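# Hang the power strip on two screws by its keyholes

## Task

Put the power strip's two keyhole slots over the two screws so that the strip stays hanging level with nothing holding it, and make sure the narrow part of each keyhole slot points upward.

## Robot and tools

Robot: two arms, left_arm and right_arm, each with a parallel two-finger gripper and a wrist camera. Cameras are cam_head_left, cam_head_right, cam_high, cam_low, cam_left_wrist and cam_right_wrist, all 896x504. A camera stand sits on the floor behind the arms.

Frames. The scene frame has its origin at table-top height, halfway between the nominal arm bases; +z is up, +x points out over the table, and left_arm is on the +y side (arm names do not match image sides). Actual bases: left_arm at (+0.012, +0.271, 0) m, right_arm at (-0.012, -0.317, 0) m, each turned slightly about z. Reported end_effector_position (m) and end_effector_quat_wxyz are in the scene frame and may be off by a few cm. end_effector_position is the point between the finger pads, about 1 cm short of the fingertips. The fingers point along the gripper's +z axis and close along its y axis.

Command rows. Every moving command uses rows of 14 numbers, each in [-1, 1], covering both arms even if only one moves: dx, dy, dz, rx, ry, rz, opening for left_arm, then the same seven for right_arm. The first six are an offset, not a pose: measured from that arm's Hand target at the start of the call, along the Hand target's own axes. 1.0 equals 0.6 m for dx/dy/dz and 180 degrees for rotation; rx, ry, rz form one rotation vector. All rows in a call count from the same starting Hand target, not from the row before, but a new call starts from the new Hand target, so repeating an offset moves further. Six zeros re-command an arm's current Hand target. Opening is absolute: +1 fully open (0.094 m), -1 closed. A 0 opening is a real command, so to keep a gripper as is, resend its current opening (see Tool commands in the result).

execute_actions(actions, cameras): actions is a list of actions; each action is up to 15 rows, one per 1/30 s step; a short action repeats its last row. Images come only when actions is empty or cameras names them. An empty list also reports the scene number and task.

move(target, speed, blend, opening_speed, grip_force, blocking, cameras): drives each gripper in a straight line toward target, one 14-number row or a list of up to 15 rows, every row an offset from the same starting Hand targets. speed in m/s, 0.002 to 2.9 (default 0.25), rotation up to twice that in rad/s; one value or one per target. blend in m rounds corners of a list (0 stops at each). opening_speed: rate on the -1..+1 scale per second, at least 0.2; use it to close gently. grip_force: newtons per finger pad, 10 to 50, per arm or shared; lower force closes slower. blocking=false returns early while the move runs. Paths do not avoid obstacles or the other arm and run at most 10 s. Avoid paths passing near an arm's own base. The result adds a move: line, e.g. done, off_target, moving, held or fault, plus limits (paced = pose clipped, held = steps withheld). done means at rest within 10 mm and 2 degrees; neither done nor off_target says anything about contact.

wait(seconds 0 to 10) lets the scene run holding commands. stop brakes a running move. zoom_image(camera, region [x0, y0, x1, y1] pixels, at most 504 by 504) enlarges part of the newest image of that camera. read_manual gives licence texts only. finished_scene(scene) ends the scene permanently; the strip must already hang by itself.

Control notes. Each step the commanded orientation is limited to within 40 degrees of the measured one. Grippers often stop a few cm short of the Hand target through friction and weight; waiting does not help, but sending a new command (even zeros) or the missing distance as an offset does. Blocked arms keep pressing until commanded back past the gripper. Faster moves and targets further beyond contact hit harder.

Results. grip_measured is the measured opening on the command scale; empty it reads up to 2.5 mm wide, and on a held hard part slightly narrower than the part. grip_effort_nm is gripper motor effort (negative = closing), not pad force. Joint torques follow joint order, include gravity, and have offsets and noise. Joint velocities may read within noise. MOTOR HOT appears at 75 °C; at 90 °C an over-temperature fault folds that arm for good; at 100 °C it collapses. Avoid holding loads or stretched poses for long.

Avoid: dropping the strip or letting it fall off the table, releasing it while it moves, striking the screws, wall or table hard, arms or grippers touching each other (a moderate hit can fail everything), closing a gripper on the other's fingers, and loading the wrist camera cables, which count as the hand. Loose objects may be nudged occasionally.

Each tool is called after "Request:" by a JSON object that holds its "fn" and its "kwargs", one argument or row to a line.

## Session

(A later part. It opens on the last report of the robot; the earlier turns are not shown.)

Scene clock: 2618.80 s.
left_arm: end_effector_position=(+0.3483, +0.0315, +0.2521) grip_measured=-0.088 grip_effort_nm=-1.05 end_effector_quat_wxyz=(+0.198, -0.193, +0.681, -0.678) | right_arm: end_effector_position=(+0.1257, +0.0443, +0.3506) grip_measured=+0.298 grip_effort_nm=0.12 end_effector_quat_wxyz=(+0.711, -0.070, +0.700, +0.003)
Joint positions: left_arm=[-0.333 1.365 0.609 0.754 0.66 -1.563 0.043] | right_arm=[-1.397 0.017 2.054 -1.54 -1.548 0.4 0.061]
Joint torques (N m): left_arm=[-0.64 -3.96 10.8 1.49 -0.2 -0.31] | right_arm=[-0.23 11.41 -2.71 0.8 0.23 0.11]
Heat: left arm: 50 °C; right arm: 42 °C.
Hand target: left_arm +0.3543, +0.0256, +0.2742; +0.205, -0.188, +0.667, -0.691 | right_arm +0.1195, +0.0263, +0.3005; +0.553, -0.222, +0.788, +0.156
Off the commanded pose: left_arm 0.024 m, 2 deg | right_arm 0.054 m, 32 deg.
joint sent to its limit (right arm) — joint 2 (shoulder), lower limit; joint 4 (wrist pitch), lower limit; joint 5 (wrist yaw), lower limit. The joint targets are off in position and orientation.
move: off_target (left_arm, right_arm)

Request:
{"fn": "move", "kwargs": {
  "target": [
    [-0.0022,0.0016,-0.035,0,0,0,-0.3,0,0,0,0,0,0,0.3],
    [-0.0022,0.0016,0,0,0,0,-0.3,0,0,0,0,0,0,0.3]
  ],
  "blend": 0.002,
  "speed": 0.06
}}

Request:
{"fn": "move", "kwargs": {
  "target": [
    [0,0.0016,-0.035,0,0,0,-0.3,0,0,0,0,0,0,0.3],
    [0,0.0016,0,0,0,0,-0.3,0,0,0,0,0,0,0.3]
  ],
  "blend": 0.002,
  "speed": 0.06
}}

Request:
{"fn": "move", "kwargs": {
  "target": [
    [0,0.0016,-0.035,0,0,0,-0.3,0,0,0,0,0,0,0.3],
    [0,0.0016,0,0,0,0,-0.3,0,0,0,0,0,0,0.3]
  ],
  "blend": 0.002,
  "speed": 0.06
}}

Request:
{"fn": "move", "kwargs": {
  "target": [
    [0,0.0016,-0.035,0,0,0,-0.3,0,0,0,0,0,0,0.3],
    [0,0.0016,0,0,0,0,-0.3,0,0,0,0,0,0,0.3]
  ],
  "blend": 0.002,
  "speed": 0.06
}}

Request:
{"fn": "move", "kwargs": {
  "target": [
    [0,0.0016,-0.035,0,0,0,-0.3,0,0,0,0,0,0,0.3],
    [0,0.0016,0,0,0,0,-0.3,0,0,0,0,0,0,0.3]
  ],
  "blend": 0.002,
  "speed": 0.06
}}

Request:
{"fn": "move", "kwargs": {
  "target": [
    [0,0.0016,-0.035,0,0,0,-0.3,0,0,0,0,0,0,0.3],
    [0,0.0016,0,0,0,0,-0.3,0,0,0,0,0,0,0.3]
  ],
  "blend": 0.002,
  "speed": 0.06
}}

Request:
{"fn": "move", "kwargs": {
  "target": [
    [0,0.0016,-0.035,0,0,0,-0.3,0,0,0,0,0,0,0.3],
    [0,0.0016,0,0,0,0,-0.3,0,0,0,0,0,0,0.3]
  ],
  "blend": 0.002,
  "speed": 0.06
}}

Request:
{"fn": "move", "kwargs": {
  "target": [
    [0,0.0016,-0.035,0,0,0,-0.3,0,0,0,0,0,0,0.3],
    [0,0.0016,0,0,0,0,-0.3,0,0,0,0,0,0,0.3]
  ],
  "blend": 0.002,
  "speed": 0.06
}}

Scene clock: 2653.17 s.
left_arm: end_effector_position=(+0.3494, +0.0320, +0.2498) grip_measured=-0.088 grip_effort_nm=-1.05 end_effector_quat_wxyz=(+0.196, -0.195, +0.682, -0.677) | right_arm: end_effector_position=(+0.1257, +0.0443, +0.3506) grip_measured=+0.298 grip_effort_nm=0.12 end_effector_quat_wxyz=(+0.711, -0.070, +0.700, +0.003)
Joint positions: left_arm=[-0.33 1.371 0.609 0.754 0.663 -1.563 0.043] | right_arm=[-1.397 0.017 2.054 -1.54 -1.548 0.4 0.061]
Joint torques (N m): left_arm=[-0.68 -4.07 10.74 1.52 -0.15 -0.3] | right_arm=[-0.21 11.4 -2.76 0.78 0.23 0.13]
Heat: left arm: 49 °C; right arm: 42 °C.
Hand target: left_arm +0.3555, +0.0263, +0.2732; +0.205, -0.188, +0.667, -0.691 | right_arm +0.1195, +0.0263, +0.3005; +0.553, -0.222, +0.788, +0.156
Off the commanded pose: left_arm 0.025 m, 3 deg | right_arm 0.054 m, 32 deg.
joint sent to its limit (right arm) — joint 2 (shoulder), lower limit; joint 4 (wrist pitch), lower limit; joint 5 (wrist yaw), lower limit. The joint targets are off in position and orientation.
move: off_target (left_arm, right_arm)

Scene clock: 2654.47 s.
left_arm: end_effector_position=(+0.3501, +0.0323, +0.2499) grip_measured=-0.088 grip_effort_nm=-1.05 end_effector_quat_wxyz=(+0.196, -0.196, +0.682, -0.677) | right_arm: end_effector_position=(+0.1257, +0.0443, +0.3506) grip_measured=+0.298 grip_effort_nm=0.13 end_effector_quat_wxyz=(+0.711, -0.070, +0.700, +0.003)
Joint positions: left_arm=[-0.328 1.372 0.61 0.754 0.663 -1.563 0.043] | right_arm=[-1.397 0.017 2.054 -1.54 -1.548 0.4 0.061]
Joint torques (N m): left_arm=[-0.68 -3.95 10.55 1.59 -0.16 -0.31] | right_arm=[-0.24 11.3 -2.67 0.79 0.2 0.13]
Heat: left arm: 49 °C; right arm: 42 °C.
Hand target: left_arm +0.3555, +0.0263, +0.2723; +0.205, -0.188, +0.667, -0.691 | right_arm +0.1195, +0.0263, +0.3005; +0.553, -0.222, +0.788, +0.156
Off the commanded pose: left_arm 0.024 m, 3 deg | right_arm 0.054 m, 32 deg.
joint sent to its limit (right arm) — joint 2 (shoulder), lower limit; joint 4 (wrist pitch), lower limit; joint 5 (wrist yaw), lower limit. The joint targets are off in position and orientation.
move: off_target (left_arm, right_arm)

Scene clock: 2655.77 s.
left_arm: end_effector_position=(+0.3504, +0.0323, +0.2481) grip_measured=-0.088 grip_effort_nm=-1.05 end_effector_quat_wxyz=(+0.195, -0.197, +0.683, -0.676) | right_arm: end_effector_position=(+0.1257, +0.0443, +0.3506) grip_measured=+0.298 grip_effort_nm=0.12 end_effector_quat_wxyz=(+0.711, -0.070, +0.700, +0.003)
Joint positions: left_arm=[-0.328 1.375 0.609 0.754 0.663 -1.563 0.043] | right_arm=[-1.397 0.017 2.054 -1.54 -1.548 0.4 0.061]
Joint torques (N m): left_arm=[-0.72 -4.01 10.35 1.65 -0.16 -0.3] | right_arm=[-0.2 11.44 -2.7 0.8 0.2 0.12]
Heat: left arm: 49 °C; right arm: 42 °C.
Hand target: left_arm +0.3556, +0.0263, +0.2713; +0.205, -0.188, +0.667, -0.691 | right_arm +0.1195, +0.0263, +0.3005; +0.553, -0.222, +0.788, +0.156
Off the commanded pose: left_arm 0.025 m, 3 deg | right_arm 0.054 m, 32 deg.
joint sent to its limit (right arm) — joint 2 (shoulder), lower limit; joint 4 (wrist pitch), lower limit; joint 5 (wrist yaw), lower limit. The joint targets are off in position and orientation.
move: off_target (left_arm, right_arm)

Scene clock: 2657.07 s.
left_arm: end_effector_position=(+0.3503, +0.0324, +0.2462) grip_measured=-0.088 grip_effort_nm=-1.05 end_effector_quat_wxyz=(+0.194, -0.199, +0.684, -0.675) | right_arm: end_effector_position=(+0.1257, +0.0443, +0.3506) grip_measured=+0.298 grip_effort_nm=0.12 end_effector_quat_wxyz=(+0.711, -0.070, +0.700, +0.003)
Joint positions: left_arm=[-0.328 1.377 0.606 0.754 0.662 -1.563 0.043] | right_arm=[-1.397 0.017 2.054 -1.54 -1.548 0.4 0.061]
Joint torques (N m): left_arm=[-0.72 -3.97 10.4 1.69 -0.14 -0.31] | right_arm=[-0.14 11.32 -2.76 0.8 0.2 0.16]
Heat: left arm: 50 °C; right arm: 42 °C.
Hand target: left_arm +0.3556, +0.0262, +0.2704; +0.205, -0.188, +0.667, -0.691 | right_arm +0.1195, +0.0263, +0.3005; +0.553, -0.222, +0.788, +0.156
Off the commanded pose: left_arm 0.026 m, 3 deg | right_arm 0.054 m, 32 deg.
joint sent to its limit (right arm) — joint 2 (shoulder), lower limit; joint 4 (wrist pitch), lower limit; joint 5 (wrist yaw), lower limit. The joint targets are off in position and orientation.
move: off_target (left_arm, right_arm)

Scene clock: 2658.40 s.
left_arm: end_effector_position=(+0.3505, +0.0326, +0.2437) grip_measured=-0.088 grip_effort_nm=-1.05 end_effector_quat_wxyz=(+0.193, -0.201, +0.685, -0.673) | right_arm: end_effector_position=(+0.1257, +0.0443, +0.3506) grip_measured=+0.298 grip_effort_nm=0.13 end_effector_quat_wxyz=(+0.711, -0.070, +0.700, +0.003)
Joint positions: left_arm=[-0.328 1.38 0.603 0.754 0.66 -1.563 0.043] | right_arm=[-1.397 0.017 2.054 -1.54 -1.548 0.4 0.061]
Joint torques (N m): left_arm=[-0.72 -4.07 10.35 1.76 -0.12 -0.33] | right_arm=[-0.31 11.33 -2.66 0.79 0.18 0.09]
Heat: left arm: 49 °C; right arm: 42 °C.
Hand target: left_arm +0.3556, +0.0262, +0.2694; +0.205, -0.188, +0.667, -0.691 | right_arm +0.1195, +0.0263, +0.3005; +0.553, -0.222, +0.788, +0.156
Off the commanded pose: left_arm 0.027 m, 3 deg | right_arm 0.054 m, 32 deg.
joint sent to its limit (right arm) — joint 2 (shoulder), lower limit; joint 4 (wrist pitch), lower limit; joint 5 (wrist yaw), lower limit. The joint targets are off in position and orientation.
move: off_target (left_arm, right_arm)

Scene clock: 2659.73 s.
left_arm: end_effector_position=(+0.3504, +0.0326, +0.2424) grip_measured=-0.088 grip_effort_nm=-1.05 end_effector_quat_wxyz=(+0.192, -0.202, +0.686, -0.673) | right_arm: end_effector_position=(+0.1257, +0.0443, +0.3506) grip_measured=+0.298 grip_effort_nm=0.12 end_effector_quat_wxyz=(+0.711, -0.070, +0.700, +0.003)
Joint positions: left_arm=[-0.328 1.382 0.601 0.754 0.661 -1.563 0.043] | right_arm=[-1.397 0.017 2.054 -1.54 -1.548 0.4 0.061]
Joint torques (N m): left_arm=[-0.73 -4.03 10.28 1.79 -0.12 -0.31] | right_arm=[-0.1 11.37 -2.7 0.81 0.22 0.13]
Heat: left arm: 50 °C; right arm: 42 °C.
Hand target: left_arm +0.3556, +0.0262, +0.2684; +0.205, -0.188, +0.667, -0.691 | right_arm +0.1195, +0.0263, +0.3005; +0.553, -0.222, +0.788, +0.156
Off the commanded pose: left_arm 0.027 m, 4 deg | right_arm 0.054 m, 32 deg.
joint sent to its limit (right arm) — joint 2 (shoulder), lower limit; joint 4 (wrist pitch), lower limit; joint 5 (wrist yaw), lower limit. The joint targets are off in position and orientation.
move: off_target (left_arm, right_arm)

Scene clock: 2661.07 s.
left_arm: end_effector_position=(+0.3502, +0.0326, +0.2405) grip_measured=-0.088 grip_effort_nm=-1.05 end_effector_quat_wxyz=(+0.191, -0.203, +0.686, -0.672) | right_arm: end_effector_position=(+0.1257, +0.0443, +0.3506) grip_measured=+0.298 grip_effort_nm=0.12 end_effector_quat_wxyz=(+0.711, -0.070, +0.700, +0.003)
Joint positions: left_arm=[-0.328 1.383 0.598 0.754 0.661 -1.563 0.043] | right_arm=[-1.397 0.017 2.054 -1.54 -1.548 0.4 0.061]
Joint torques (N m): left_arm=[-0.76 -4.11 10.24 1.84 -0.12 -0.31] | right_arm=[-0.28 11.45 -2.76 0.83 0.22 0.1]
Heat: left arm: 50 °C; right arm: 42 °C.
Hand target: left_arm +0.3557, +0.0262, +0.2675; +0.205, -0.188, +0.667, -0.691 | right_arm +0.1195, +0.0263, +0.3005; +0.553, -0.222, +0.788, +0.156
Off the commanded pose: left_arm 0.028 m, 4 deg | right_arm 0.054 m, 32 deg.
joint sent to its limit (right arm) — joint 2 (shoulder), lower limit; joint 4 (wrist pitch), lower limit; joint 5 (wrist yaw), lower limit. The joint targets are off in position and orientation.
move: off_target (left_arm, right_arm)

Scene clock: 2662.37 s.
left_arm: end_effector_position=(+0.3498, +0.0321, +0.2393) grip_measured=-0.088 grip_effort_nm=-1.05 end_effector_quat_wxyz=(+0.189, -0.203, +0.687, -0.671) | right_arm: end_effector_position=(+0.1257, +0.0443, +0.3506) grip_measured=+0.298 grip_effort_nm=0.12 end_effector_quat_wxyz=(+0.711, -0.070, +0.700, +0.003)
Joint positions: left_arm=[-0.33 1.385 0.597 0.754 0.661 -1.563 0.043] | right_arm=[-1.397 0.017 2.054 -1.54 -1.548 0.4 0.061]
Joint torques (N m): left_arm=[-0.64 -4.08 10.26 1.91 -0.13 -0.31] | right_arm=[-0.13 11.32 -2.81 0.82 0.21 0.12]
Heat: left arm: 50 °C; right arm: 42 °C.
Hand target: left_arm +0.3557, +0.0261, +0.2665; +0.205, -0.188, +0.667, -0.691 | right_arm +0.1195, +0.0263, +0.3005; +0.553, -0.222, +0.788, +0.156
Off the commanded pose: left_arm 0.028 m, 4 deg | right_arm 0.054 m, 32 deg.
joint sent to its limit (right arm) — joint 2 (shoulder), lower limit; joint 4 (wrist pitch), lower limit; joint 5 (wrist yaw), lower limit. The joint targets are off in position and orientation.
move: off_target (left_arm, right_arm)

Request:
{"fn": "move", "kwargs": {
  "target": [
    [0,0,-0.2,0,0,0,-0.3,0,0,0,0,0,0,0.3],
    [-0.309,-0.2325,-0.338,0.214,-0.302,0.127,-0.3,0,0,0,0,0,0,0.3],
    [-0.39,-0.261,-0.246,0.214,-0.302,0.127,-0.3,0,0,0,0,0,0,0.3]
  ],
  "blend": [0.03,0.03,0],
  "speed": 0.2,
  "cameras": ["cam_low","cam_high"]
}}

Scene clock: 2700.17 s.
left_arm: end_effector_position=(+0.4830, +0.2792, +0.3807) grip_measured=-0.088 grip_effort_nm=-1.05 end_effector_quat_wxyz=(+0.623, -0.319, +0.335, -0.631) | right_arm: end_effector_position=(+0.1257, +0.0443, +0.3506) grip_measured=+0.298 grip_effort_nm=0.13 end_effector_quat_wxyz=(+0.711, -0.070, +0.700, +0.003)
Joint positions: left_arm=[0.054 1.714 0.873 1.452 0.055 -1.59 0.043] | right_arm=[-1.397 0.017 2.054 -1.54 -1.548 0.4 0.061]
Joint torques (N m): left_arm=[-0.53 -5.9 10.03 2.23 -0.47 -0.02] | right_arm=[-0.31 11.32 -2.71 0.79 0.22 0.11]
Heat: left arm: 50 °C; right arm: 42 °C.
Hand target: left_arm +0.4699, +0.2799, +0.4203; +0.653, -0.272, +0.271, -0.653 | right_arm +0.1195, +0.0263, +0.3005; +0.553, -0.222, +0.788, +0.156
Off the commanded pose: left_arm 0.042 m, 10 deg | right_arm 0.054 m, 32 deg.
joint sent to its limit (left arm) — joint 4 (wrist pitch), upper limit. The joint targets are off in position, not in orientation.
joint sent to its limit (right arm) — joint 2 (shoulder), lower limit; joint 4 (wrist pitch), lower limit; joint 5 (wrist yaw), lower limit. The joint targets are off in position and orientation.
move: off_target (left_arm, right_arm)
Images, in order (width x height): cam_high 896x504, cam_low 896x504.

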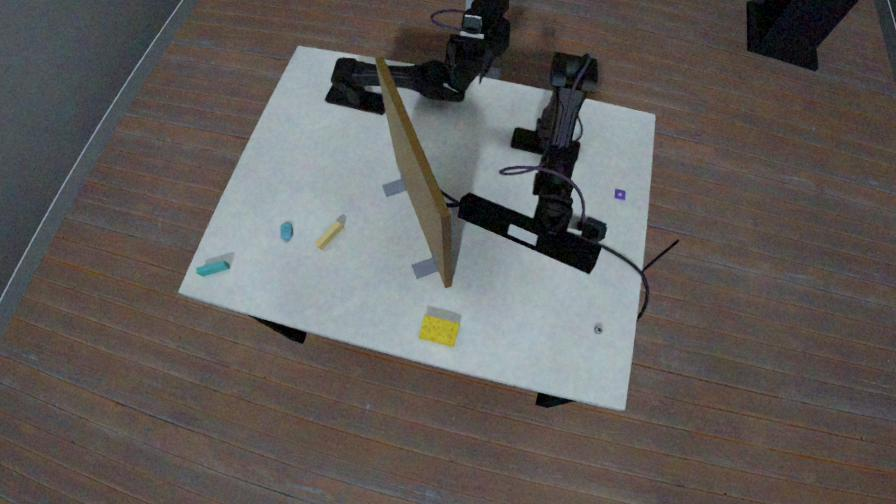

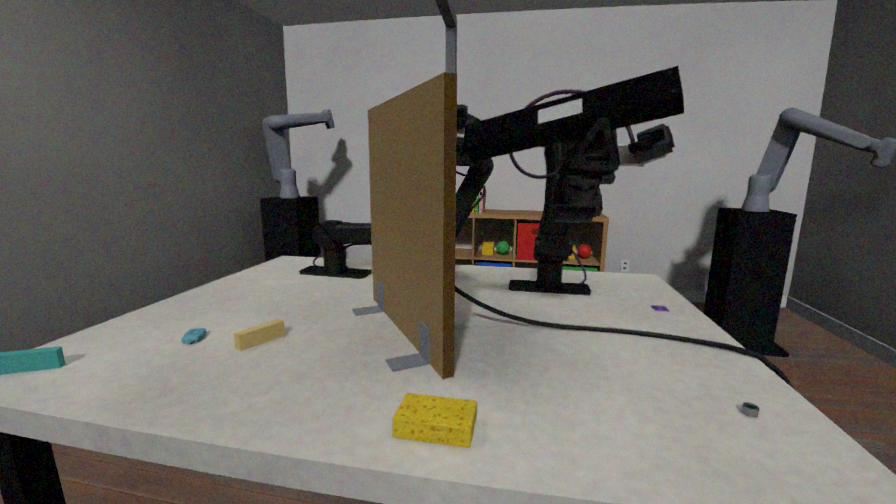

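Request:
{"fn": "zoom_image", "kwargs": {
  "camera": "cam_low",
  "region": [450, 55, 690, 190]
}}

Request:
{"fn": "zoom_image", "kwargs": {
  "camera": "cam_high",
  "region": [455, 185, 615, 275]
}}

Scaled by 2.100.

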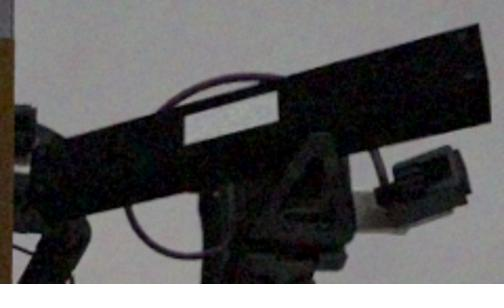

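Scaled by 3.150.

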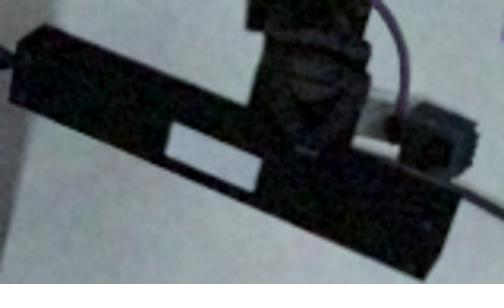

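Request:
{"fn": "zoom_image", "kwargs": {
  "camera": "cam_high",
  "region": [455, 190, 525, 232]
}}

Request:
{"fn": "zoom_image", "kwargs": {
  "camera": "cam_high",
  "region": [530, 225, 600, 275]
}}

Request:
{"fn": "zoom_image", "kwargs": {
  "camera": "cam_low",
  "region": [580, 60, 690, 130]
}}

Request:
{"fn": "zoom_image", "kwargs": {
  "camera": "cam_low",
  "region": [460, 100, 560, 165]
}}

Scaled by 7.200.

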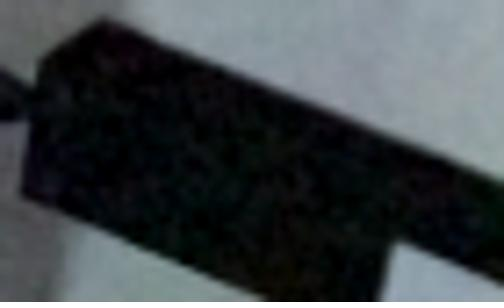

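Scaled by 7.200.

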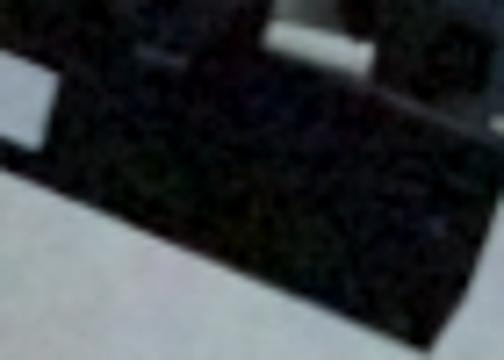

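Scaled by 4.582.

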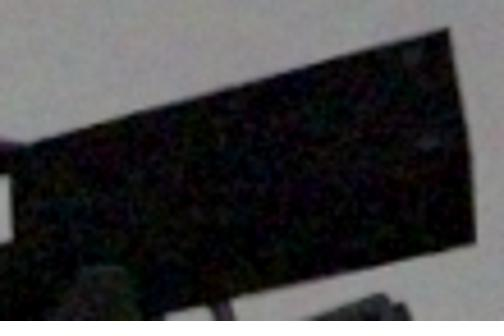

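Scaled by 5.040.

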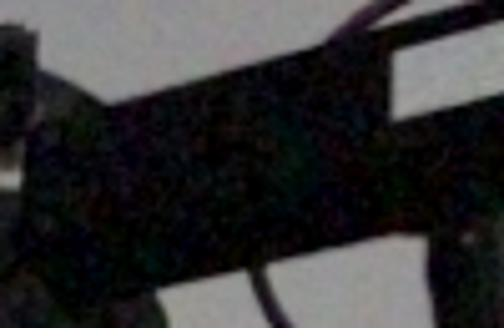

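Request:
{"fn": "move", "kwargs": {
  "target": [
    [0.033,-0.07,-0.2585,0,0,0,-0.3,0,0,0,0,0,0,0.3],
    [0.233,-0.059,-0.387,-0.2156,0.2983,-0.1245,-0.3,0,0,0,0,0,0,0.3],
    [0.380,0.004,-0.323,-0.2156,0.2983,-0.1245,-0.3,0,0,0,0,0,0,0.3]
  ],
  "blend": [0.03,0.02,0],
  "speed": 0.2,
  "cameras": ["cam_right_wrist"]
}}

Scene clock: 2826.13 s.
left_arm: end_effector_position=(+0.3290, +0.0571, +0.2523) grip_measured=-0.088 grip_effort_nm=-1.05 end_effector_quat_wxyz=(+0.187, -0.217, +0.684, -0.671) | right_arm: end_effector_position=(+0.1257, +0.0443, +0.3506) grip_measured=+0.298 grip_effort_nm=0.12 end_effector_quat_wxyz=(+0.711, -0.070, +0.700, +0.003)
Joint positions: left_arm=[-0.268 1.214 0.543 0.632 0.705 -1.579 0.043] | right_arm=[-1.397 0.017 2.054 -1.54 -1.548 0.4 0.061]
Joint torques (N m): left_arm=[-0.62 -3.11 10.99 1.84 -0.08 -0.09] | right_arm=[-0.2 11.34 -2.67 0.82 0.21 0.13]
Heat: left arm: 51 °C; right arm: 42 °C.
Hand target: left_arm +0.3342, +0.0517, +0.2822; +0.209, -0.193, +0.667, -0.688 | right_arm +0.1195, +0.0263, +0.3005; +0.553, -0.222, +0.788, +0.156
Off the commanded pose: left_arm 0.031 m, 5 deg | right_arm 0.054 m, 32 deg.
joint sent to its limit (right arm) — joint 2 (shoulder), lower limit; joint 4 (wrist pitch), lower limit; joint 5 (wrist yaw), lower limit. The joint targets are off in position and orientation.
move: off_target (left_arm, right_arm)
Images, in order (width x height): cam_right_wrist 896x504.

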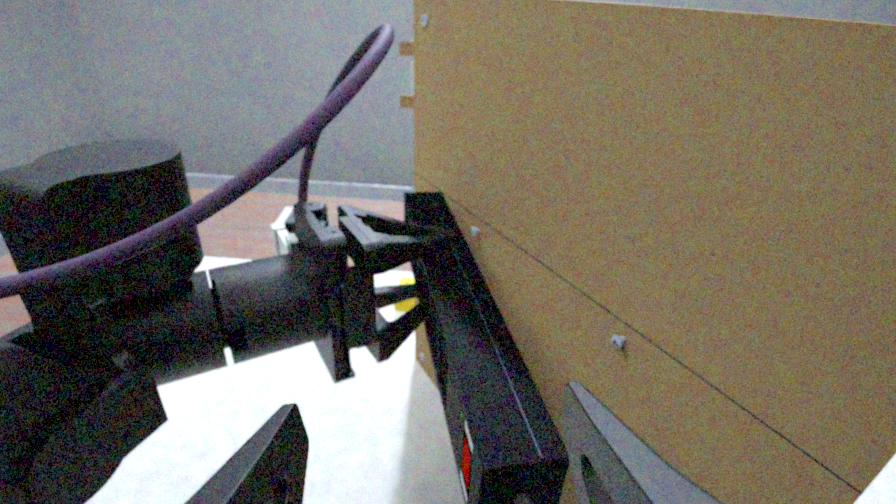

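Request:
{"fn": "move", "kwargs": {
  "target": [0,0,0,0,-0.078,0,-0.3,0,0,0,0,0,0,0.3],
  "cameras": ["cam_right_wrist"]
}}

Scene clock: 2855.43 s.
left_arm: end_effector_position=(+0.3400, +0.0517, +0.2727) grip_measured=-0.088 grip_effort_nm=-1.05 end_effector_quat_wxyz=(+0.288, -0.275, +0.645, -0.652) | right_arm: end_effector_position=(+0.1257, +0.0443, +0.3506) grip_measured=+0.298 grip_effort_nm=0.12 end_effector_quat_wxyz=(+0.711, -0.070, +0.700, +0.003)
Joint positions: left_arm=[-0.443 1.154 0.543 0.629 0.29 -1.564 0.043] | right_arm=[-1.397 0.017 2.054 -1.54 -1.548 0.4 0.061]
Joint torques (N m): left_arm=[-0.7 -5.44 6.93 1.45 -0.17 -0.16] | right_arm=[-0.17 11.33 -2.82 0.81 0.19 0.1]
Heat: left arm: 53 °C; right arm: 42 °C.
Hand target: left_arm +0.3341, +0.0517, +0.2821; +0.289, -0.276, +0.637, -0.659 | right_arm +0.1195, +0.0263, +0.3005; +0.553, -0.222, +0.788, +0.156
Off the commanded pose: left_arm 0.011 m, 1 deg | right_arm 0.054 m, 32 deg.
joint sent to its limit (right arm) — joint 2 (shoulder), lower limit; joint 4 (wrist pitch), lower limit; joint 5 (wrist yaw), lower limit. The joint targets are off in position and orientation.
move: off_target (left_arm, right_arm)
Images, in order (width x height): cam_right_wrist 896x504.

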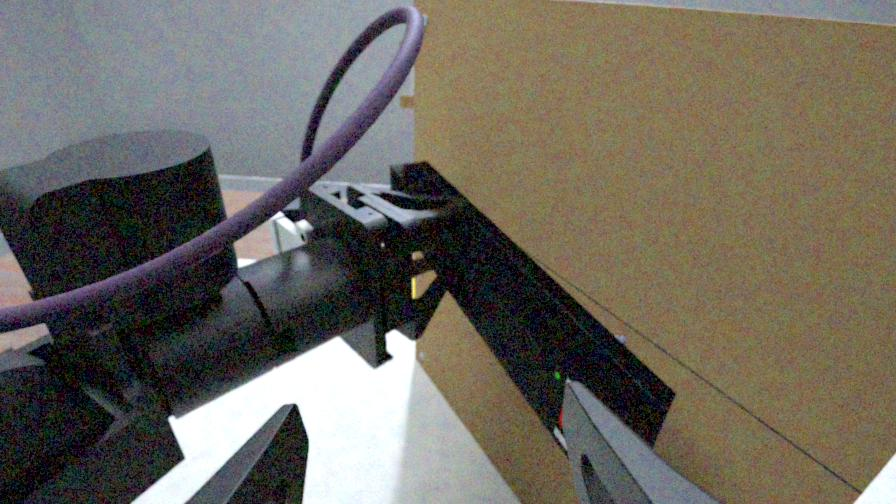

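Request:
{"fn": "move", "kwargs": {
  "target": [0,0,0,0,-0.045,0,-0.3,0,0,0,0,0,0,0.3],
  "cameras": ["cam_right_wrist"]
}}

Scene clock: 2867.13 s.
left_arm: end_effector_position=(+0.3399, +0.0505, +0.2672) grip_measured=-0.088 grip_effort_nm=-1.05 end_effector_quat_wxyz=(+0.331, -0.321, +0.629, -0.625) | right_arm: end_effector_position=(+0.1257, +0.0443, +0.3506) grip_measured=+0.298 grip_effort_nm=0.12 end_effector_quat_wxyz=(+0.711, -0.070, +0.700, +0.003)
Joint positions: left_arm=[-0.563 1.139 0.527 0.613 0.031 -1.556 0.043] | right_arm=[-1.397 0.017 2.054 -1.54 -1.548 0.4 0.061]
Joint torques (N m): left_arm=[-0.57 -5.61 7.43 1.57 -0.19 -0.15] | right_arm=[-0.16 11.4 -2.67 0.83 0.21 0.1]
Heat: left arm: 52 °C; right arm: 42 °C.
Hand target: left_arm +0.3342, +0.0517, +0.2822; +0.333, -0.322, +0.615, -0.638 | right_arm +0.1195, +0.0263, +0.3005; +0.553, -0.222, +0.788, +0.156
Off the commanded pose: left_arm 0.016 m, 2 deg | right_arm 0.054 m, 32 deg.
joint sent to its limit (right arm) — joint 2 (shoulder), lower limit; joint 4 (wrist pitch), lower limit; joint 5 (wrist yaw), lower limit. The joint targets are off in position and orientation.
move: off_target (left_arm, right_arm)
Images, in order (width x height): cam_right_wrist 896x504.

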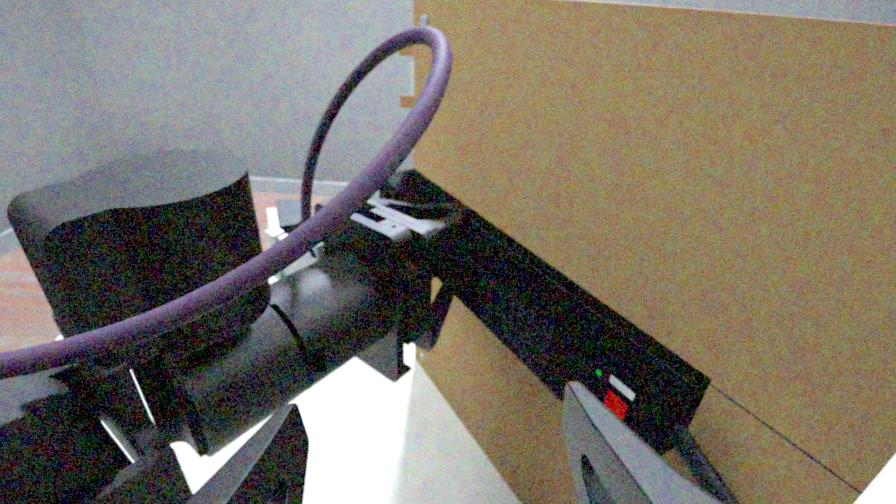

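Request:
{"fn": "move", "kwargs": {
  "target": [
    [0,0.0133,0,0,0,0,-0.3,0,0,0,0,0,0,0.3],
    [0.0235,0.015,0.0528,0,0,0,-0.3,0,0,0,0,0,0,0.3]
  ],
  "blend": 0.002,
  "speed": 0.05,
  "cameras": ["cam_right_wrist"]
}}

Scene clock: 2883.50 s.
left_arm: end_effector_position=(+0.3449, +0.0317, +0.2251) grip_measured=-0.088 grip_effort_nm=-1.05 end_effector_quat_wxyz=(+0.314, -0.338, +0.664, -0.589) | right_arm: end_effector_position=(+0.1257, +0.0443, +0.3506) grip_measured=+0.298 grip_effort_nm=0.12 end_effector_quat_wxyz=(+0.711, -0.070, +0.700, +0.003)
Joint positions: left_arm=[-0.621 1.253 0.531 0.613 -0.029 -1.555 0.043] | right_arm=[-1.397 0.017 2.054 -1.54 -1.548 0.4 0.061]
Joint torques (N m): left_arm=[-0.72 -3.54 11.43 2.59 -0.17 -0.2] | right_arm=[-0.23 11.43 -2.62 0.8 0.19 0.09]
Heat: left arm: 51 °C; right arm: 42 °C.
Hand target: left_arm +0.3524, +0.0219, +0.2743; +0.333, -0.322, +0.615, -0.638 | right_arm +0.1195, +0.0263, +0.3005; +0.553, -0.222, +0.788, +0.156
Off the commanded pose: left_arm 0.051 m, 8 deg | right_arm 0.054 m, 32 deg.
joint sent to its limit (right arm) — joint 2 (shoulder), lower limit; joint 4 (wrist pitch), lower limit; joint 5 (wrist yaw), lower limit. The joint targets are off in position and orientation.
move: off_target (left_arm, right_arm)
Images, in order (width x height): cam_right_wrist 896x504.

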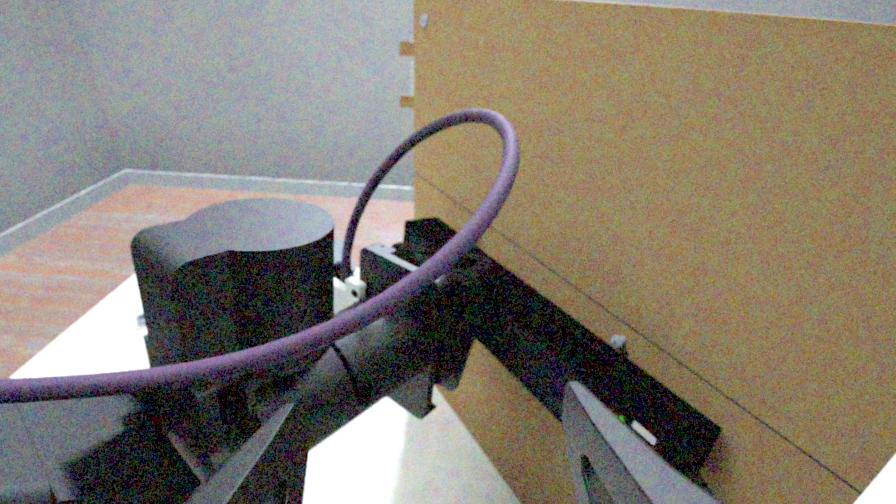

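Request:
{"fn": "move", "kwargs": {
  "target": [
    [-0.02,-0.045,-0.045,0.028,0,-0.008,-0.3,0,0,0,0,0,0,0.3],
    [-0.006,-0.044,-0.0115,0.028,0,-0.008,-0.3,0,0,0,0,0,0,0.3]
  ],
  "blend": 0.002,
  "speed": 0.05,
  "cameras": ["cam_right_wrist"]
}}

Scene clock: 2896.90 s.
left_arm: end_effector_position=(+0.3438, +0.0364, +0.2489) grip_measured=-0.088 grip_effort_nm=-1.05 end_effector_quat_wxyz=(+0.326, -0.327, +0.641, -0.614) | right_arm: end_effector_position=(+0.1257, +0.0443, +0.3506) grip_measured=+0.298 grip_effort_nm=0.12 end_effector_quat_wxyz=(+0.711, -0.070, +0.700, +0.003)
Joint positions: left_arm=[-0.606 1.216 0.531 0.651 -0.012 -1.555 0.043] | right_arm=[-1.397 0.017 2.054 -1.54 -1.548 0.4 0.061]
Joint torques (N m): left_arm=[-0.73 -3.58 10.95 2.73 -0.18 -0.48] | right_arm=[-0.12 11.4 -2.65 0.78 0.23 0.12]
Heat: left arm: 51 °C; right arm: 42 °C.
Hand target: left_arm +0.3479, +0.0293, +0.3006; +0.339, -0.314, +0.582, -0.669 | right_arm +0.1195, +0.0263, +0.3005; +0.553, -0.222, +0.788, +0.156
Off the commanded pose: left_arm 0.052 m, 9 deg | right_arm 0.054 m, 32 deg.
joint sent to its limit (right arm) — joint 2 (shoulder), lower limit; joint 4 (wrist pitch), lower limit; joint 5 (wrist yaw), lower limit. The joint targets are off in position and orientation.
move: off_target (left_arm, right_arm)
Images, in order (width x height): cam_right_wrist 896x504.

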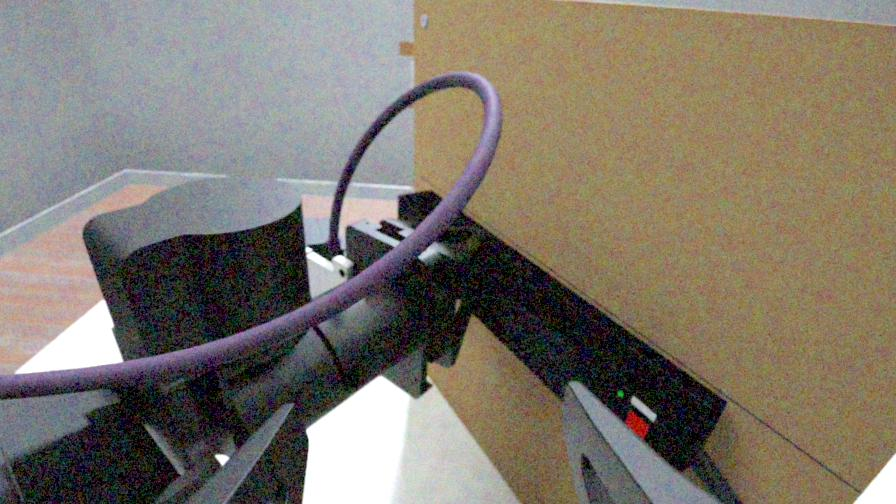

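Request:
{"fn": "move", "kwargs": {
  "target": [0.0055,0.0005,0.0125,0,0,0,-0.3,0,0,0,0,0,0,0.3],
  "speed": 0.05
}}

Scene clock: 2903.80 s.
left_arm: end_effector_position=(+0.3465, +0.0308, +0.2463) grip_measured=-0.088 grip_effort_nm=-1.05 end_effector_quat_wxyz=(+0.324, -0.327, +0.643, -0.612) | right_arm: end_effector_position=(+0.1257, +0.0443, +0.3506) grip_measured=+0.298 grip_effort_nm=0.12 end_effector_quat_wxyz=(+0.711, -0.070, +0.700, +0.003)
Joint positions: left_arm=[-0.618 1.245 0.544 0.659 -0.023 -1.555 0.043] | right_arm=[-1.397 0.017 2.054 -1.54 -1.548 0.4 0.061]
Joint torques (N m): left_arm=[-0.75 -3.51 11.55 2.75 -0.22 -0.47] | right_arm=[-0.28 11.29 -2.74 0.81 0.18 0.12]
Heat: left arm: 51 °C; right arm: 42 °C.
Hand target: left_arm +0.3522, +0.0224, +0.3012; +0.339, -0.314, +0.582, -0.669 | right_arm +0.1195, +0.0263, +0.3005; +0.553, -0.222, +0.788, +0.156
Off the commanded pose: left_arm 0.056 m, 10 deg | right_arm 0.054 m, 32 deg.
joint sent to its limit (right arm) — joint 2 (shoulder), lower limit; joint 4 (wrist pitch), lower limit; joint 5 (wrist yaw), lower limit. The joint targets are off in position and orientation.
move: off_target (left_arm, right_arm)

Request:
{"fn": "move", "kwargs": {
  "target": [0.004,0.0003,0.009,0,0,0,-0.3,0,0,0,0,0,0,0.3],
  "speed": 0.05,
  "cameras": ["cam_right_wrist"]
}}

Scene clock: 2908.17 s.
left_arm: end_effector_position=(+0.3484, +0.0275, +0.2467) grip_measured=-0.088 grip_effort_nm=-1.05 end_effector_quat_wxyz=(+0.324, -0.327, +0.643, -0.612) | right_arm: end_effector_position=(+0.1257, +0.0443, +0.3506) grip_measured=+0.298 grip_effort_nm=0.13 end_effector_quat_wxyz=(+0.711, -0.070, +0.700, +0.003)
Joint positions: left_arm=[-0.624 1.26 0.557 0.662 -0.029 -1.555 0.043] | right_arm=[-1.397 0.017 2.054 -1.54 -1.548 0.4 0.061]
Joint torques (N m): left_arm=[-0.98 -3.19 12 2.75 -0.22 -0.45] | right_arm=[-0.12 11.3 -2.71 0.82 0.23 0.11]
Heat: left arm: 51 °C; right arm: 42 °C.
Hand target: left_arm +0.3553, +0.0174, +0.3018; +0.339, -0.314, +0.582, -0.669 | right_arm +0.1195, +0.0263, +0.3005; +0.553, -0.222, +0.788, +0.156
Off the commanded pose: left_arm 0.056 m, 10 deg | right_arm 0.054 m, 32 deg.
joint sent to its limit (right arm) — joint 2 (shoulder), lower limit; joint 4 (wrist pitch), lower limit; joint 5 (wrist yaw), lower limit. The joint targets are off in position and orientation.
move: off_target (left_arm, right_arm)
Images, in order (width x height): cam_right_wrist 896x504.

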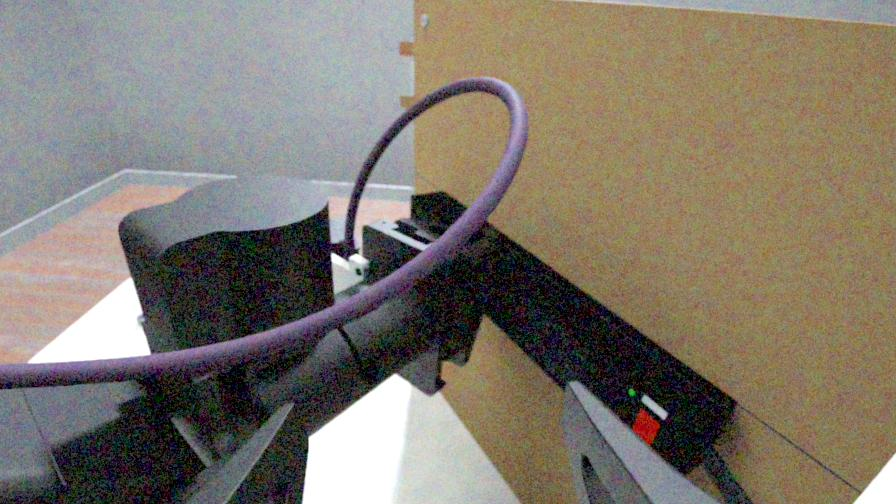

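Request:
{"fn": "move", "kwargs": {
  "target": [0.005,0.0004,0.011,0,0,0,-0.3,0,0,0,0,0,0,0.3],
  "speed": 0.05,
  "cameras": ["cam_right_wrist"]
}}

Scene clock: 2915.87 s.
left_arm: end_effector_position=(+0.3475, +0.0255, +0.2468) grip_measured=-0.088 grip_effort_nm=-1.05 end_effector_quat_wxyz=(+0.327, -0.329, +0.642, -0.611) | right_arm: end_effector_position=(+0.1257, +0.0443, +0.3506) grip_measured=+0.298 grip_effort_nm=0.12 end_effector_quat_wxyz=(+0.711, -0.070, +0.700, +0.003)
Joint positions: left_arm=[-0.638 1.263 0.557 0.667 -0.049 -1.555 0.043] | right_arm=[-1.397 0.017 2.054 -1.54 -1.548 0.4 0.061]
Joint torques (N m): left_arm=[-0.8 -1.83 13.41 2.74 -0.15 -0.42] | right_arm=[-0.24 11.38 -2.71 0.81 0.23 0.14]
Heat: left arm: 52 °C; right arm: 42 °C.
Hand target: left_arm +0.3590, +0.0111, +0.3024; +0.339, -0.314, +0.582, -0.669 | right_arm +0.1195, +0.0263, +0.3005; +0.553, -0.222, +0.788, +0.156
Off the commanded pose: left_arm 0.059 m, 10 deg | right_arm 0.054 m, 32 deg.
joint sent to its limit (right arm) — joint 2 (shoulder), lower limit; joint 4 (wrist pitch), lower limit; joint 5 (wrist yaw), lower limit. The joint targets are off in position and orientation.
move: off_target (left_arm, right_arm)
Images, in order (width x height): cam_right_wrist 896x504.

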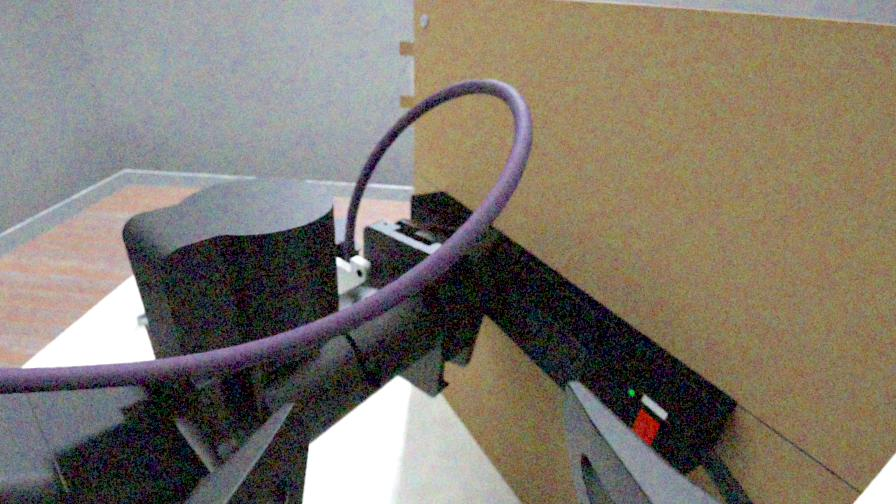

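Request:
{"fn": "zoom_image", "kwargs": {
  "camera": "cam_right_wrist",
  "region": [600, 340, 800, 500]
}}

Scaled by 2.520.

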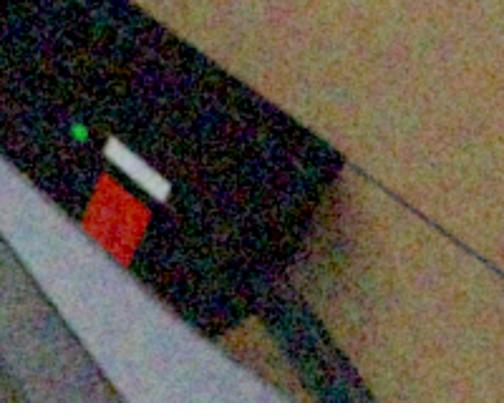

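Request:
{"fn": "move", "kwargs": {
  "target": [-0.0183,0.0003,0.008,0,0,0,-0.3,0,0,0,0,0,0,0.3],
  "speed": 0.03,
  "cameras": ["cam_right_wrist"]
}}

Scene clock: 2939.90 s.
left_arm: end_effector_position=(+0.3479, +0.0256, +0.2466) grip_measured=-0.088 grip_effort_nm=-1.05 end_effector_quat_wxyz=(+0.324, -0.326, +0.643, -0.613) | right_arm: end_effector_position=(+0.1257, +0.0443, +0.3506) grip_measured=+0.298 grip_effort_nm=0.12 end_effector_quat_wxyz=(+0.711, -0.070, +0.700, +0.003)
Joint positions: left_arm=[-0.63 1.265 0.557 0.668 -0.033 -1.556 0.043] | right_arm=[-1.397 0.017 2.054 -1.54 -1.548 0.4 0.061]
Joint torques (N m): left_arm=[1.16 -0.83 14.28 2.76 0.18 -0.43] | right_arm=[-0.09 11.37 -2.74 0.83 0.22 0.1]
Heat: left arm: 55 °C; right arm: 42 °C.
Hand target: left_arm +0.3692, +0.0174, +0.3026; +0.339, -0.314, +0.582, -0.669 | right_arm +0.1195, +0.0263, +0.3005; +0.553, -0.222, +0.788, +0.156
Off the commanded pose: left_arm 0.060 m, 10 deg | right_arm 0.054 m, 32 deg.
joint sent to its limit (right arm) — joint 2 (shoulder), lower limit; joint 4 (wrist pitch), lower limit; joint 5 (wrist yaw), lower limit. The joint targets are off in position and orientation.
move: off_target (left_arm, right_arm)
Images, in order (width x height): cam_right_wrist 896x504.

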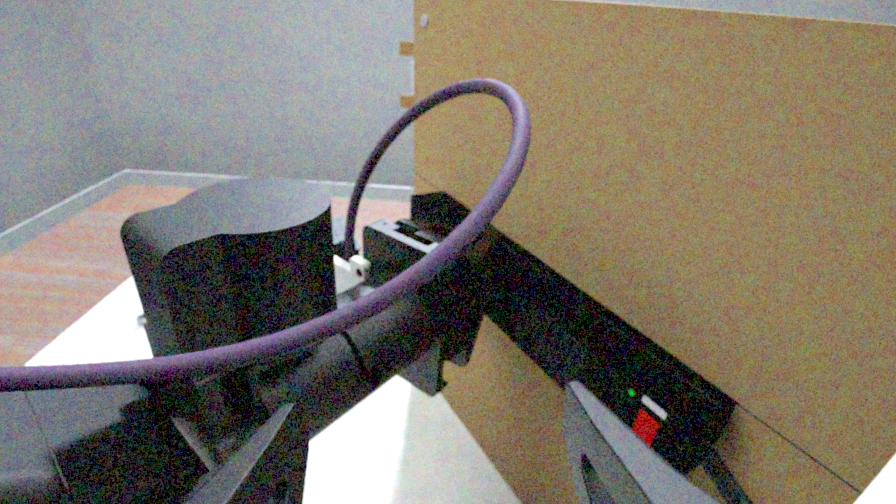

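Request:
{"fn": "move", "kwargs": {
  "target": [-0.016,-0.002,-0.075,0,0,0,-0.3,0,0,0,0,0,0,0.3],
  "speed": 0.03,
  "cameras": ["cam_right_wrist"]
}}

Scene clock: 2945.00 s.
left_arm: end_effector_position=(+0.3444, +0.0477, +0.2651) grip_measured=-0.088 grip_effort_nm=-1.05 end_effector_quat_wxyz=(+0.337, -0.323, +0.623, -0.628) | right_arm: end_effector_position=(+0.1257, +0.0443, +0.3506) grip_measured=+0.298 grip_effort_nm=0.12 end_effector_quat_wxyz=(+0.711, -0.070, +0.700, +0.003)
Joint positions: left_arm=[-0.572 1.177 0.524 0.668 0.01 -1.557 0.043] | right_arm=[-1.397 0.017 2.054 -1.54 -1.548 0.4 0.061]
Joint torques (N m): left_arm=[0.55 -6 7.1 2.3 0.1 -0.51] | right_arm=[-0.35 11.29 -2.66 0.78 0.19 0.12]
Heat: left arm: 55 °C; right arm: 42 °C.
Hand target: left_arm +0.3378, +0.0508, +0.2979; +0.339, -0.314, +0.582, -0.669 | right_arm +0.1195, +0.0263, +0.3005; +0.553, -0.222, +0.788, +0.156
Off the commanded pose: left_arm 0.034 m, 7 deg | right_arm 0.054 m, 32 deg.
joint sent to its limit (right arm) — joint 2 (shoulder), lower limit; joint 4 (wrist pitch), lower limit; joint 5 (wrist yaw), lower limit. The joint targets are off in position and orientation.
move: off_target (left_arm, right_arm)
Images, in order (width x height): cam_right_wrist 896x504.

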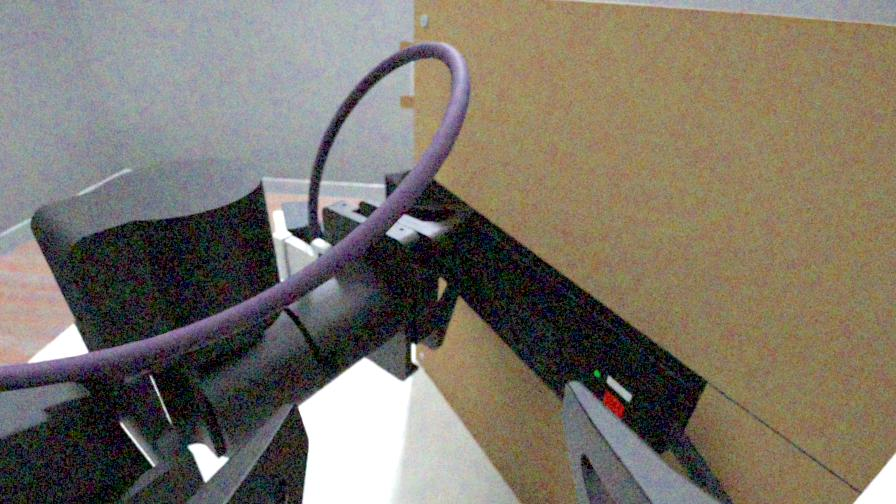

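Request:
{"fn": "move", "kwargs": {
  "target": [
    [0,0.117,-0.0043,0,0,0,-0.3,0,0,0,0,0,0,0.3],
    [0.0249,0.119,0.052,0,0,0,-0.3,0,0,0,0,0,0,0.3]
  ],
  "blend": 0.002,
  "speed": 0.08,
  "cameras": ["cam_right_wrist"]
}}

Scene clock: 2989.50 s.
left_arm: end_effector_position=(+0.3551, +0.0238, +0.1866) grip_measured=-0.088 grip_effort_nm=-1.05 end_effector_quat_wxyz=(+0.327, -0.329, +0.636, -0.617) | right_arm: end_effector_position=(+0.1257, +0.0443, +0.3506) grip_measured=+0.298 grip_effort_nm=0.12 end_effector_quat_wxyz=(+0.711, -0.070, +0.700, +0.003)
Joint positions: left_arm=[-0.624 1.517 0.428 1.063 -0.035 -1.561 0.043] | right_arm=[-1.397 0.017 2.054 -1.54 -1.548 0.4 0.061]
Joint torques (N m): left_arm=[-0.62 -4.23 9.35 2.7 -0.11 -0.37] | right_arm=[-0.27 11.29 -2.61 0.79 0.22 0.09]
Heat: left arm: 54 °C; right arm: 42 °C.
Hand target: left_arm +0.3610, +0.0143, +0.2314; +0.339, -0.314, +0.582, -0.669 | right_arm +0.1195, +0.0263, +0.3005; +0.553, -0.222, +0.788, +0.156
Off the commanded pose: left_arm 0.046 m, 9 deg | right_arm 0.054 m, 32 deg.
joint sent to its limit (right arm) — joint 2 (shoulder), lower limit; joint 4 (wrist pitch), lower limit; joint 5 (wrist yaw), lower limit. The joint targets are off in position and orientation.
move: off_target (left_arm, right_arm)
Images, in order (width x height): cam_right_wrist 896x504.

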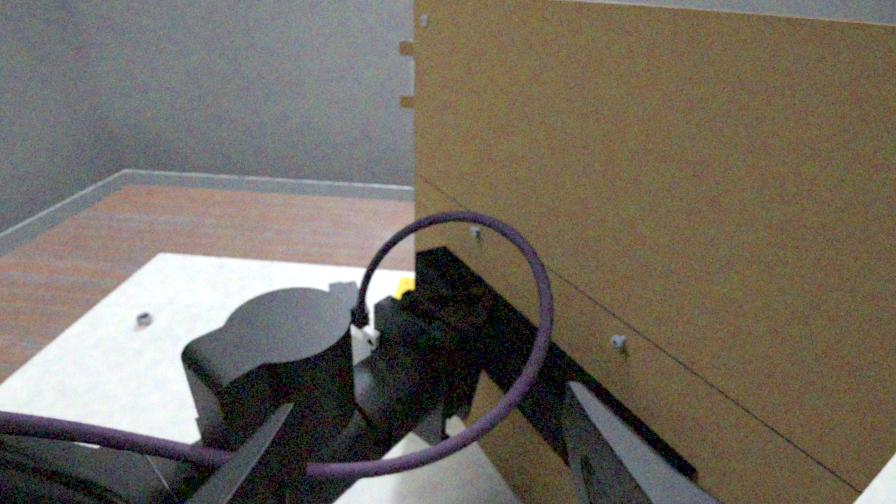

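Request:
{"fn": "zoom_image", "kwargs": {
  "camera": "cam_right_wrist",
  "region": [560, 380, 740, 504]
}}

Request:
{"fn": "zoom_image", "kwargs": {
  "camera": "cam_right_wrist",
  "region": [400, 200, 500, 280]
}}

Scaled by 2.800.

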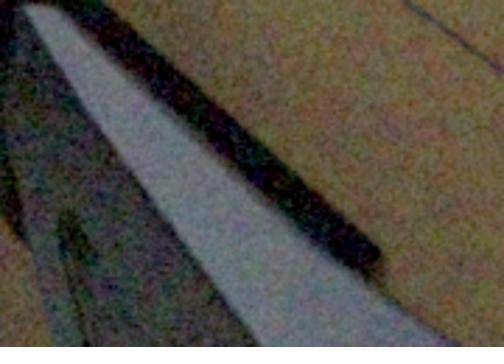

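Scaled by 5.040.

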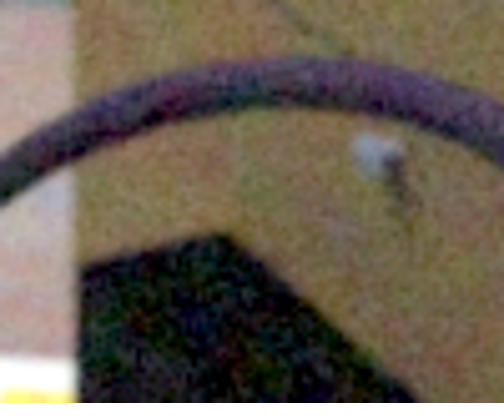

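Request:
{"fn": "move", "kwargs": {
  "target": [
    [-0.0269,0,-0.061,0,0,0,-0.3,0,0,0,0,0,0,0.3],
    [-0.0269,-0.1365,-0.056,0.008,0,-0.01,-0.3,0,0,0,0,0,0,0.3],
    [-0.0054,-0.1347,-0.0073,0.008,0,-0.01,-0.3,0,0,0,0,0,0,0.3]
  ],
  "blend": [0.005,0.002,0],
  "speed": 0.07,
  "cameras": ["cam_right_wrist"]
}}

Scene clock: 3043.60 s.
left_arm: end_effector_position=(+0.3494, +0.0318, +0.2799) grip_measured=-0.088 grip_effort_nm=-1.05 end_effector_quat_wxyz=(+0.333, -0.318, +0.599, -0.656) | right_arm: end_effector_position=(+0.1257, +0.0443, +0.3506) grip_measured=+0.298 grip_effort_nm=0.12 end_effector_quat_wxyz=(+0.711, -0.070, +0.700, +0.003)
Joint positions: left_arm=[-0.606 1.25 0.56 0.771 -0.01 -1.588 0.043] | right_arm=[-1.397 0.017 2.054 -1.54 -1.548 0.4 0.061]
Joint torques (N m): left_arm=[-0.72 -3.66 11.58 1.73 -0.26 -0.43] | right_arm=[-0.25 11.28 -2.71 0.81 0.22 0.11]
Heat: left arm: 52 °C; right arm: 42 °C.
Hand target: left_arm +0.3522, +0.0269, +0.3109; +0.333, -0.319, +0.569, -0.681 | right_arm +0.1195, +0.0263, +0.3005; +0.553, -0.222, +0.788, +0.156
Off the commanded pose: left_arm 0.032 m, 5 deg | right_arm 0.054 m, 32 deg.
joint sent to its limit (right arm) — joint 2 (shoulder), lower limit; joint 4 (wrist pitch), lower limit; joint 5 (wrist yaw), lower limit. The joint targets are off in position and orientation.
move: off_target (left_arm, right_arm)
Images, in order (width x height): cam_right_wrist 896x504.

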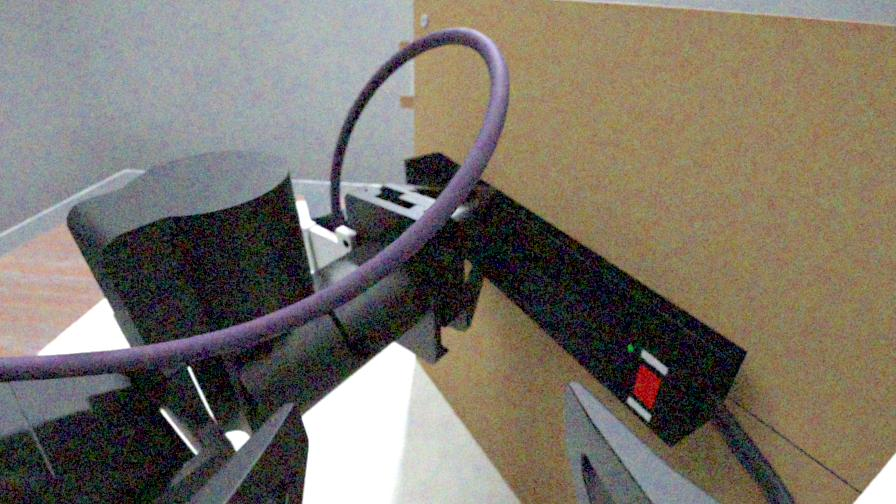

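Request:
{"fn": "move", "kwargs": {
  "target": [
    [-0.016,0.02,-0.04,-0.022,0,0.004,-0.3,0,0,0,0,0,0,0.3],
    [0,0.02,0,-0.022,0,0.004,-0.3,0,0,0,0,0,0,0.3]
  ],
  "blend": 0.002,
  "speed": 0.06
}}

Scene clock: 3050.73 s.
left_arm: end_effector_position=(+0.3499, +0.0307, +0.2695) grip_measured=-0.088 grip_effort_nm=-1.05 end_effector_quat_wxyz=(+0.323, -0.328, +0.619, -0.637) | right_arm: end_effector_position=(+0.1257, +0.0443, +0.3506) grip_measured=+0.298 grip_effort_nm=0.12 end_effector_quat_wxyz=(+0.711, -0.070, +0.700, +0.003)
Joint positions: left_arm=[-0.607 1.239 0.577 0.681 -0.01 -1.588 0.043] | right_arm=[-1.397 0.017 2.054 -1.54 -1.548 0.4 0.061]
Joint torques (N m): left_arm=[-0.72 -3.63 11.62 1.65 -0.22 -0.32] | right_arm=[-0.25 11.36 -2.63 0.77 0.19 0.11]
Heat: left arm: 52 °C; right arm: 42 °C.
Hand target: left_arm +0.3533, +0.0254, +0.2990; +0.326, -0.327, +0.594, -0.659 | right_arm +0.1195, +0.0263, +0.3005; +0.553, -0.222, +0.788, +0.156
Off the commanded pose: left_arm 0.030 m, 4 deg | right_arm 0.054 m, 32 deg.
joint sent to its limit (right arm) — joint 2 (shoulder), lower limit; joint 4 (wrist pitch), lower limit; joint 5 (wrist yaw), lower limit. The joint targets are off in position and orientation.
move: off_target (left_arm, right_arm)


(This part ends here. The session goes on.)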